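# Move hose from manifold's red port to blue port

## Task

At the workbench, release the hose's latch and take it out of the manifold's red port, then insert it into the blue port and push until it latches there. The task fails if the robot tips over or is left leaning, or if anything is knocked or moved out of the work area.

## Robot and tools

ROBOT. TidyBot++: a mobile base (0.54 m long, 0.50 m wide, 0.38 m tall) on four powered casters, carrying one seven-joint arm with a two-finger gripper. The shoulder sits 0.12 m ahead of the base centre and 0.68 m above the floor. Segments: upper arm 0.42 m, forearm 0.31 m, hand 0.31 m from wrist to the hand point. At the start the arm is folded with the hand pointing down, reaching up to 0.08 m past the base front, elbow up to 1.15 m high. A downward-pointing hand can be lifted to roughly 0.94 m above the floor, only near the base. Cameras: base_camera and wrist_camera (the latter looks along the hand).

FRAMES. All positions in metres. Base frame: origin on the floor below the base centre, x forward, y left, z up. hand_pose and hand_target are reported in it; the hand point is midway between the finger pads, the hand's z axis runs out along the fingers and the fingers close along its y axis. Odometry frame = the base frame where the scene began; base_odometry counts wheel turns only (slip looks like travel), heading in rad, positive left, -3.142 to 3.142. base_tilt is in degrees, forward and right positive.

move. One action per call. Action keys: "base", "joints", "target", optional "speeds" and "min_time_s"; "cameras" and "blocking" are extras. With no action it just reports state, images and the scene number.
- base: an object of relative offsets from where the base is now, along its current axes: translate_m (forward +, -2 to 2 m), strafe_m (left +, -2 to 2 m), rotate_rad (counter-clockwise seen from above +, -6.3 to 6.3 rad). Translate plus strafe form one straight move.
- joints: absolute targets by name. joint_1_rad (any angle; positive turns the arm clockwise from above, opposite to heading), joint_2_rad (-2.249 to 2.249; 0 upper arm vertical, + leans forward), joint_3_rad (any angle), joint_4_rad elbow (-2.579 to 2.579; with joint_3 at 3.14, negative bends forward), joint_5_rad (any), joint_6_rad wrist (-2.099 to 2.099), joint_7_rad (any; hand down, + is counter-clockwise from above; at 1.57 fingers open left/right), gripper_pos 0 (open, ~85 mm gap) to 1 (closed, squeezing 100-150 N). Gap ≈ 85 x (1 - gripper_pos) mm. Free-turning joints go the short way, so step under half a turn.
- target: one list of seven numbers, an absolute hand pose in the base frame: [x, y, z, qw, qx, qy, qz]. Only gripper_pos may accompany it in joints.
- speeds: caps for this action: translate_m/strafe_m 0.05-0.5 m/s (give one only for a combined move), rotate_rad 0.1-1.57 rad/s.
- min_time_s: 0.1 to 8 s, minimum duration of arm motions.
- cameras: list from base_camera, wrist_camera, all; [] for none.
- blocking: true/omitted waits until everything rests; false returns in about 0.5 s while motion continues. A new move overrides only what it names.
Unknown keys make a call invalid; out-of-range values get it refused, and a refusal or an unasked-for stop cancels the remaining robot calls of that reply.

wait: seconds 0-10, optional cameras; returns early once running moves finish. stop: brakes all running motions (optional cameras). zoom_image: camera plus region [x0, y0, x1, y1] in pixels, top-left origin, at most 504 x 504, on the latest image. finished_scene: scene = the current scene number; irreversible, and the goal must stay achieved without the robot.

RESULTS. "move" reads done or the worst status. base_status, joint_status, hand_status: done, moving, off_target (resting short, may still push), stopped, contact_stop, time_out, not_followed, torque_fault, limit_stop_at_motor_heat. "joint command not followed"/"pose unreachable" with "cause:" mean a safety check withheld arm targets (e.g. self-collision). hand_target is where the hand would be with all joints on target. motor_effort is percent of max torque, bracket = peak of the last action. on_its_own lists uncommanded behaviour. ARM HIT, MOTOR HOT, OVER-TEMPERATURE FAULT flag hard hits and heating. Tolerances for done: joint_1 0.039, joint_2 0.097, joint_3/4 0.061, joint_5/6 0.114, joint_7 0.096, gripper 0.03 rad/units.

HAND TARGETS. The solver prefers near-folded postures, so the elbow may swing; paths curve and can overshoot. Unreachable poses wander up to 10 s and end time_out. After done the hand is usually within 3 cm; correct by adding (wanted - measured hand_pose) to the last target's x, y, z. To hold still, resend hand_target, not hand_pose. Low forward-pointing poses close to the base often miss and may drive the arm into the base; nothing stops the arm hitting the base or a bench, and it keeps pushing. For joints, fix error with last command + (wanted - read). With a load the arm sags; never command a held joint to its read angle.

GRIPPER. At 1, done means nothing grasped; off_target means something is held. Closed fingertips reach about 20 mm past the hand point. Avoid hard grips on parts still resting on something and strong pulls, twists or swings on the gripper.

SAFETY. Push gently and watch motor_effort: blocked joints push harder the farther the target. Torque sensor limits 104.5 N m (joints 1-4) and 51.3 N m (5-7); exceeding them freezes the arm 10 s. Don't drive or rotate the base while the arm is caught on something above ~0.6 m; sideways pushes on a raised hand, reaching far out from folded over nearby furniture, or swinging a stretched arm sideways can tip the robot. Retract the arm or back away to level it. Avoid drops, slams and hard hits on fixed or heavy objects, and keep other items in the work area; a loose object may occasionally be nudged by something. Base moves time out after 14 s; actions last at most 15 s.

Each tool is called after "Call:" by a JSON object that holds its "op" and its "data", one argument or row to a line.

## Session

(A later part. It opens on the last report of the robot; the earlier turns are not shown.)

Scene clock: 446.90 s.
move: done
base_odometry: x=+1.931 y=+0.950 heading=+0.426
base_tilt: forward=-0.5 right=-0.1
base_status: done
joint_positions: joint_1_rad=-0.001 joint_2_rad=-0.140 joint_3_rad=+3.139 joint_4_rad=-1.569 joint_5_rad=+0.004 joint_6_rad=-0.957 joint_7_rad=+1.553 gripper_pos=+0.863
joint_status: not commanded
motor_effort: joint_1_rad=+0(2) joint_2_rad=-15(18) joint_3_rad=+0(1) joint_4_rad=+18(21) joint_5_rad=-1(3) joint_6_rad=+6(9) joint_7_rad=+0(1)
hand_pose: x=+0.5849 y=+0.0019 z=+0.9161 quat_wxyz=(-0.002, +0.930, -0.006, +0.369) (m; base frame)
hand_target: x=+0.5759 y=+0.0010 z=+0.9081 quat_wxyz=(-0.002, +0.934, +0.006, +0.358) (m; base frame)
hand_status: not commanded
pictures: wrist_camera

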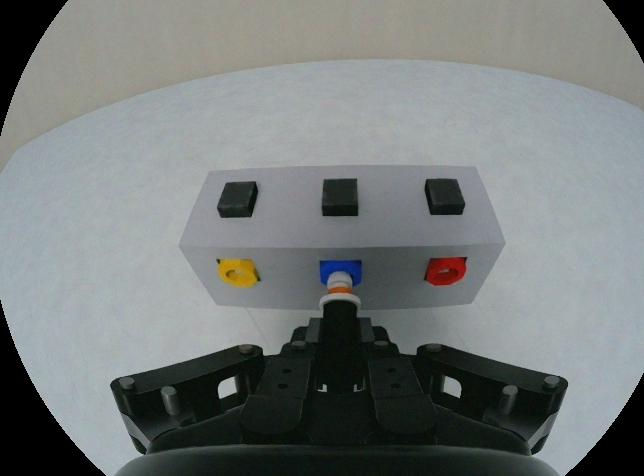

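Call:
{"op": "move", "data": {
  "base": {"translate_m": 0.009},
  "speeds": {"translate_m": 0.05},
  "cameras": ["wrist_camera"]
}}

Call:
{"op": "zoom_image", "data": {
  "camera": "wrist_camera",
  "region": [280, 220, 400, 320]
}}

Scene clock: 452.40 s.
move: done
base_odometry: x=+1.940 y=+0.954 heading=+0.427
base_tilt: forward=-0.5 right=-0.1
base_status: done
joint_positions: joint_1_rad=+0.001 joint_2_rad=-0.148 joint_3_rad=+3.140 joint_4_rad=-1.571 joint_5_rad=+0.003 joint_6_rad=-0.971 joint_7_rad=+1.553 gripper_pos=+0.863
joint_status: not commanded
motor_effort: joint_1_rad=+0(2) joint_2_rad=-14(15) joint_3_rad=+1(1) joint_4_rad=+18(20) joint_5_rad=-1(2) joint_6_rad=+7(12) joint_7_rad=-1(1)
hand_pose: x=+0.5795 y=+0.0011 z=+0.9162 quat_wxyz=(-0.002, +0.931, -0.007, +0.365) (m; base frame)
hand_target: x=+0.5759 y=+0.0010 z=+0.9081 quat_wxyz=(-0.002, +0.934, +0.006, +0.358) (m; base frame)
hand_status: not commanded
pictures: wrist_camera

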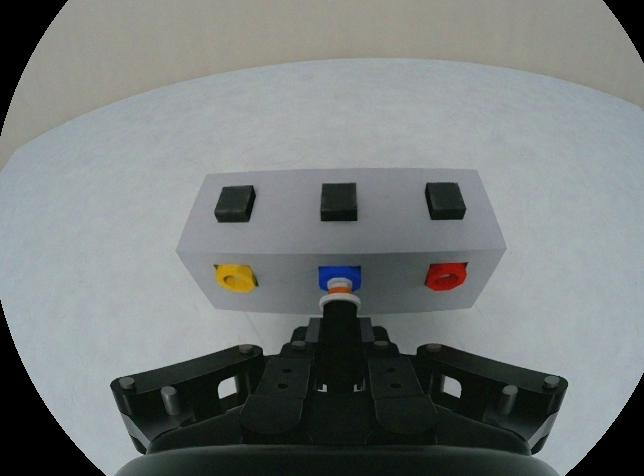

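Scaled by 4.200.

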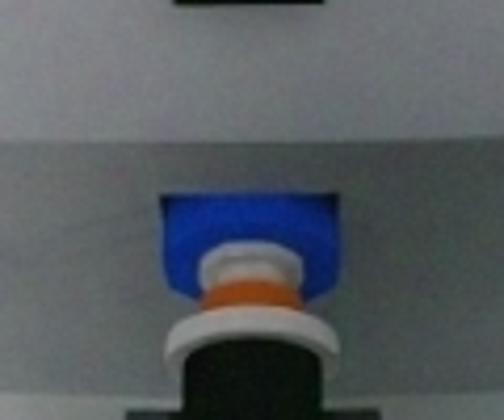

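Call:
{"op": "move", "data": {
  "base": {"translate_m": 0.002},
  "speeds": {"translate_m": 0.05},
  "joints": {"joint_2_rad": -0.055, "joint_4_rad": -1.486, "joint_6_rad": -0.77},
  "min_time_s": 1,
  "cameras": ["wrist_camera"]
}}

Call:
{"op": "zoom_image", "data": {
  "camera": "wrist_camera",
  "region": [310, 260, 370, 310]
}}

Scene clock: 462.00 s.
move: off_target
base_odometry: x=+1.941 y=+0.954 heading=+0.427
base_tilt: forward=-0.5 right=-0.1
base_status: done
joint_positions: joint_1_rad=+0.001 joint_2_rad=-0.129 joint_3_rad=+3.140 joint_4_rad=-1.561 joint_5_rad=+0.003 joint_6_rad=-0.953 joint_7_rad=+1.553 gripper_pos=+0.863
joint_status: joint_4_rad off_target (ended at -1.561, target -1.486); joint_6_rad off_target (ended at -0.953, target -0.770); the others done
motor_effort: joint_1_rad=-1(2) joint_2_rad=-4(14) joint_3_rad=+1(2) joint_4_rad=+28(29) joint_5_rad=-1(2) joint_6_rad=+30(34) joint_7_rad=+0(1)
hand_pose: x=+0.5897 y=+0.0008 z=+0.9162 quat_wxyz=(-0.002, +0.929, -0.008, +0.369) (m; base frame)
hand_target: x=+0.6587 y=-0.0008 z=+0.9623 quat_wxyz=(+0.000, +0.891, +0.004, +0.453) (m; base frame)
hand_status: not commanded
pictures: wrist_camera

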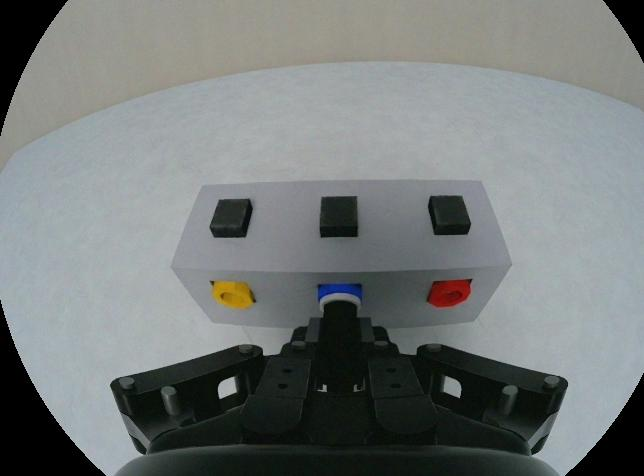

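Scaled by 8.400.

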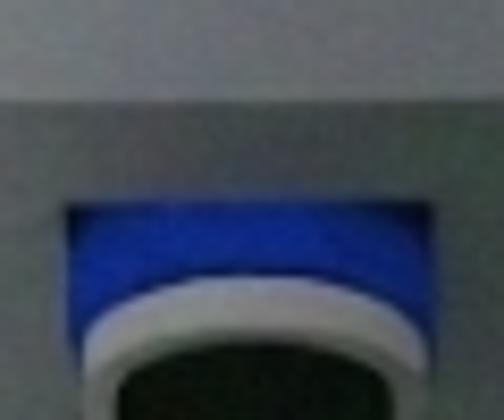

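Call:
{"op": "move", "data": {
  "joints": {"joint_2_rad": 0.0, "joint_4_rad": -1.435, "joint_6_rad": -0.63},
  "min_time_s": 1,
  "cameras": ["wrist_camera"]
}}

Call:
{"op": "zoom_image", "data": {
  "camera": "wrist_camera",
  "region": [310, 260, 370, 310]
}}

Scene clock: 468.00 s.
move: off_target
base_odometry: x=+1.941 y=+0.954 heading=+0.427
base_tilt: forward=-0.5 right=-0.1
base_status: not commanded
joint_positions: joint_1_rad=+0.001 joint_2_rad=-0.127 joint_3_rad=+3.140 joint_4_rad=-1.560 joint_5_rad=+0.003 joint_6_rad=-0.951 joint_7_rad=+1.553 gripper_pos=+0.863
joint_status: joint_2_rad off_target (ended at -0.127, target +0.000); joint_4_rad off_target (ended at -1.560, target -1.435); joint_6_rad off_target (ended at -0.951, target -0.630)
motor_effort: joint_1_rad=+0(1) joint_2_rad=+3(4) joint_3_rad=+1(2) joint_4_rad=+34(35) joint_5_rad=-1(2) joint_6_rad=+46(46) joint_7_rad=+0(1)
hand_pose: x=+0.5910 y=+0.0008 z=+0.9164 quat_wxyz=(-0.002, +0.929, -0.008, +0.370) (m; base frame)
hand_target: x=+0.7045 y=-0.0020 z=+0.9975 quat_wxyz=(+0.001, +0.859, +0.003, +0.513) (m; base frame)
hand_status: not commanded
pictures: wrist_camera

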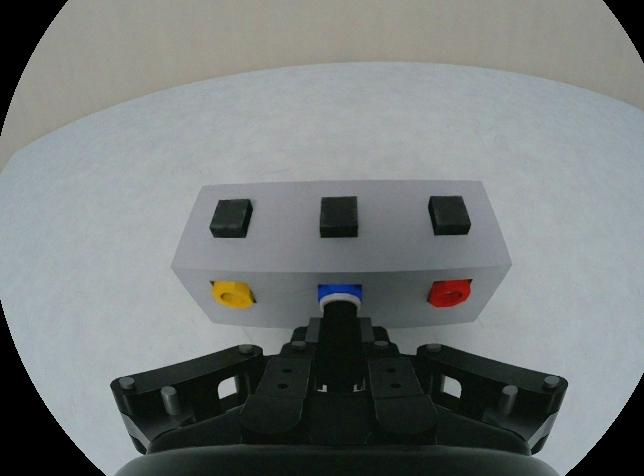

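Scaled by 8.400.

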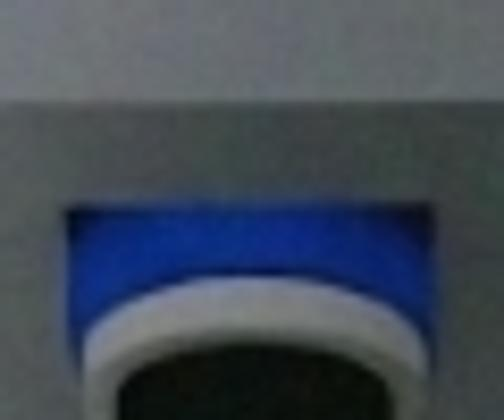

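Call:
{"op": "move", "data": {
  "joints": {"joint_2_rad": -0.138, "joint_4_rad": -1.565, "joint_6_rad": -0.95},
  "min_time_s": 0.8
}}

Call:
{"op": "move", "data": {
  "base": {"translate_m": -0.01},
  "speeds": {"translate_m": 0.05},
  "cameras": ["wrist_camera"]
}}

Call:
{"op": "zoom_image", "data": {
  "camera": "wrist_camera",
  "region": [310, 260, 370, 310]
}}

Scene clock: 476.83 s.
move: done
base_odometry: x=+1.941 y=+0.954 heading=+0.427
base_tilt: forward=-0.5 right=-0.1
base_status: not commanded
joint_positions: joint_1_rad=+0.001 joint_2_rad=-0.132 joint_3_rad=+3.140 joint_4_rad=-1.563 joint_5_rad=+0.003 joint_6_rad=-0.954 joint_7_rad=+1.553 gripper_pos=+0.863
joint_status: all done
motor_effort: joint_1_rad=-1(1) joint_2_rad=-11(11) joint_3_rad=+0(2) joint_4_rad=+22(36) joint_5_rad=-1(2) joint_6_rad=+17(47) joint_7_rad=+0(1)
hand_pose: x=+0.5886 y=+0.0008 z=+0.9160 quat_wxyz=(-0.002, +0.929, -0.008, +0.369) (m; base frame)
hand_target: x=+0.5878 y=+0.0008 z=+0.9190 quat_wxyz=(-0.002, +0.928, +0.006, +0.373) (m; base frame)
hand_status: not commanded
pictures: none

Scene clock: 477.47 s.
move: done
base_odometry: x=+1.932 y=+0.950 heading=+0.427
base_tilt: forward=-0.5 right=-0.1
base_status: done
joint_positions: joint_1_rad=+0.002 joint_2_rad=-0.119 joint_3_rad=+3.140 joint_4_rad=-1.563 joint_5_rad=+0.002 joint_6_rad=-0.929 joint_7_rad=+1.553 gripper_pos=+0.863
joint_status: not commanded
motor_effort: joint_1_rad=+0(1) joint_2_rad=-17(21) joint_3_rad=+1(2) joint_4_rad=+19(22) joint_5_rad=-1(1) joint_6_rad=+5(16) joint_7_rad=+0(1)
hand_pose: x=+0.5975 y=+0.0010 z=+0.9157 quat_wxyz=(-0.002, +0.927, -0.008, +0.375) (m; base frame)
hand_target: x=+0.5878 y=+0.0008 z=+0.9190 quat_wxyz=(-0.002, +0.928, +0.006, +0.373) (m; base frame)
hand_status: not commanded
pictures: wrist_camera

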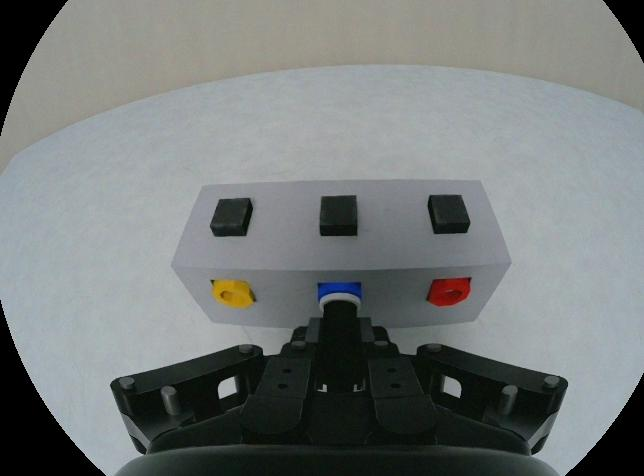

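Scaled by 8.400.

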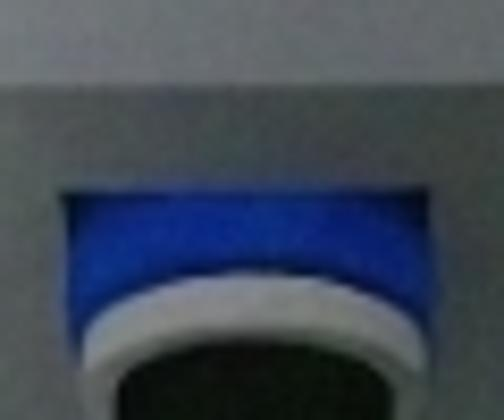

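Call:
{"op": "move", "data": {
  "base": {"translate_m": -0.006},
  "speeds": {"translate_m": 0.05},
  "cameras": ["wrist_camera"]
}}

Call:
{"op": "zoom_image", "data": {
  "camera": "wrist_camera",
  "region": [310, 260, 370, 310]
}}

Scene clock: 484.30 s.
move: done
base_odometry: x=+1.926 y=+0.947 heading=+0.426
base_tilt: forward=-0.5 right=-0.1
base_status: done
joint_positions: joint_1_rad=+0.002 joint_2_rad=-0.110 joint_3_rad=+3.140 joint_4_rad=-1.561 joint_5_rad=+0.001 joint_6_rad=-0.915 joint_7_rad=+1.553 gripper_pos=+0.863
joint_status: not commanded
motor_effort: joint_1_rad=+0(1) joint_2_rad=-20(25) joint_3_rad=+1(2) joint_4_rad=+17(18) joint_5_rad=+0(1) joint_6_rad=+1(6) joint_7_rad=+0(1)
hand_pose: x=+0.6030 y=+0.0012 z=+0.9155 quat_wxyz=(-0.003, +0.926, -0.008, +0.378) (m; base frame)
hand_target: x=+0.5878 y=+0.0008 z=+0.9190 quat_wxyz=(-0.002, +0.928, +0.006, +0.373) (m; base frame)
hand_status: not commanded
pictures: wrist_camera

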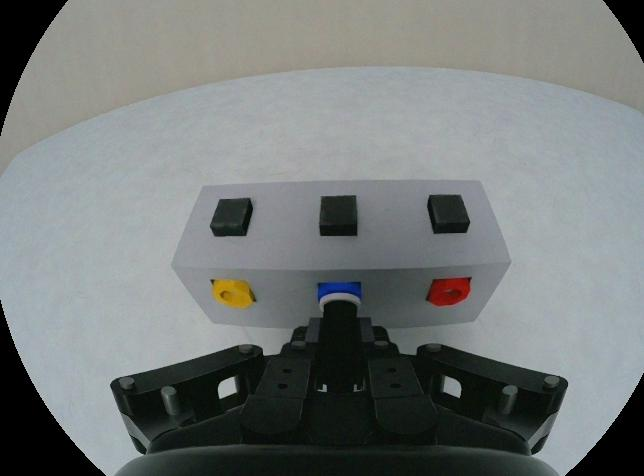

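Scaled by 8.400.

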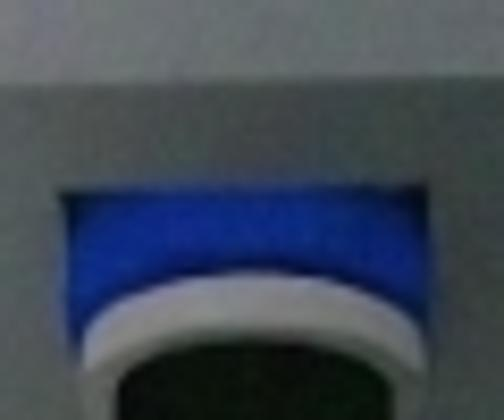

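Call:
{"op": "move", "data": {
  "base": {"translate_m": 0.007},
  "speeds": {"translate_m": 0.05}
}}

Call:
{"op": "move", "data": {
  "joints": {"gripper_pos": 0.5}
}}

Call:
{"op": "move", "data": {
  "joints": {"joint_2_rad": -0.24, "joint_4_rad": -1.41, "joint_6_rad": -1.17},
  "min_time_s": 2,
  "cameras": ["wrist_camera"]
}}

Call:
{"op": "zoom_image", "data": {
  "camera": "wrist_camera",
  "region": [240, 200, 440, 370]
}}

Scene clock: 490.50 s.
move: done
base_odometry: x=+1.933 y=+0.951 heading=+0.427
base_tilt: forward=-0.5 right=-0.1
base_status: done
joint_positions: joint_1_rad=+0.002 joint_2_rad=-0.120 joint_3_rad=+3.140 joint_4_rad=-1.561 joint_5_rad=+0.001 joint_6_rad=-0.935 joint_7_rad=+1.553 gripper_pos=+0.863
joint_status: not commanded
motor_effort: joint_1_rad=+0(2) joint_2_rad=-17(21) joint_3_rad=+0(2) joint_4_rad=+17(20) joint_5_rad=+0(2) joint_6_rad=+4(8) joint_7_rad=-1(1)
hand_pose: x=+0.5962 y=+0.0009 z=+0.9158 quat_wxyz=(-0.003, +0.928, -0.008, +0.374) (m; base frame)
hand_target: x=+0.5878 y=+0.0008 z=+0.9190 quat_wxyz=(-0.002, +0.928, +0.006, +0.373) (m; base frame)
hand_status: not commanded
pictures: none

Scene clock: 491.33 s.
move: done
base_odometry: x=+1.933 y=+0.950 heading=+0.427
base_tilt: forward=-0.5 right=-0.1
base_status: not commanded
joint_positions: joint_1_rad=+0.002 joint_2_rad=-0.121 joint_3_rad=+3.140 joint_4_rad=-1.561 joint_5_rad=+0.001 joint_6_rad=-0.935 joint_7_rad=+1.553 gripper_pos=+0.500
joint_status: all done
motor_effort: joint_1_rad=+0(0) joint_2_rad=-16(20) joint_3_rad=+0(1) joint_4_rad=+18(19) joint_5_rad=-1(2) joint_6_rad=+5(7) joint_7_rad=+0(1)
hand_pose: x=+0.5960 y=+0.0009 z=+0.9161 quat_wxyz=(-0.003, +0.927, -0.008, +0.374) (m; base frame)
hand_target: x=+0.5878 y=+0.0008 z=+0.9190 quat_wxyz=(-0.002, +0.928, +0.006, +0.373) (m; base frame)
hand_status: not commanded
pictures: none

Scene clock: 493.67 s.
move: done
base_odometry: x=+1.933 y=+0.950 heading=+0.427
base_tilt: forward=-0.5 right=-0.1
base_status: not commanded
joint_positions: joint_1_rad=+0.002 joint_2_rad=-0.215 joint_3_rad=+3.140 joint_4_rad=-1.425 joint_5_rad=+0.001 joint_6_rad=-1.128 joint_7_rad=+1.553 gripper_pos=+0.500
joint_status: all done
motor_effort: joint_1_rad=+0(0) joint_2_rad=-11(17) joint_3_rad=+0(1) joint_4_rad=+17(19) joint_5_rad=-1(2) joint_6_rad=+6(8) joint_7_rad=+0(1)
hand_pose: x=+0.5477 y=+0.0009 z=+0.9880 quat_wxyz=(-0.003, +0.920, -0.008, +0.391) (m; base frame)
hand_target: x=+0.5321 y=+0.0021 z=+0.9967 quat_wxyz=(-0.002, +0.921, +0.008, +0.390) (m; base frame)
hand_status: not commanded
pictures: wrist_camera

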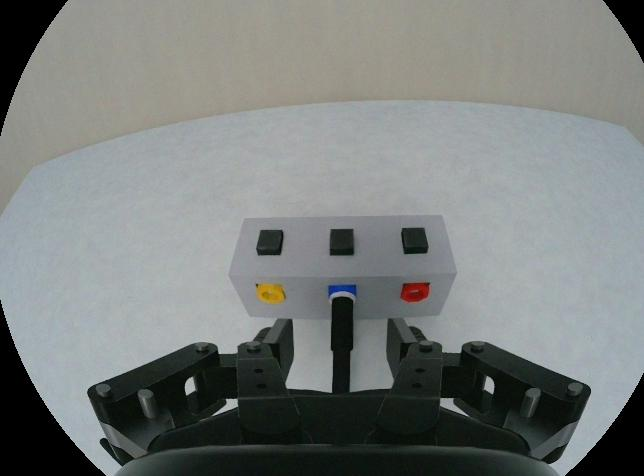

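Scaled by 2.520.

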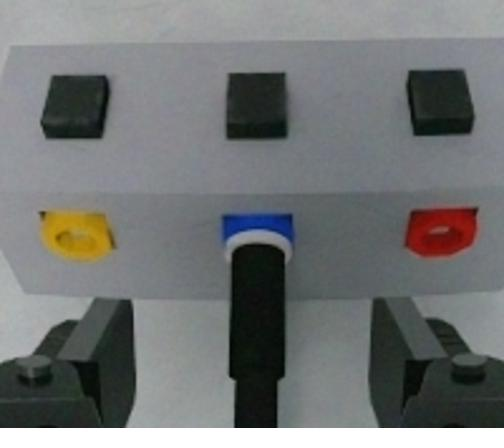

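Call:
{"op": "finished_scene", "data": {
  "scene": 2
}}

The scene is finished: the task was done.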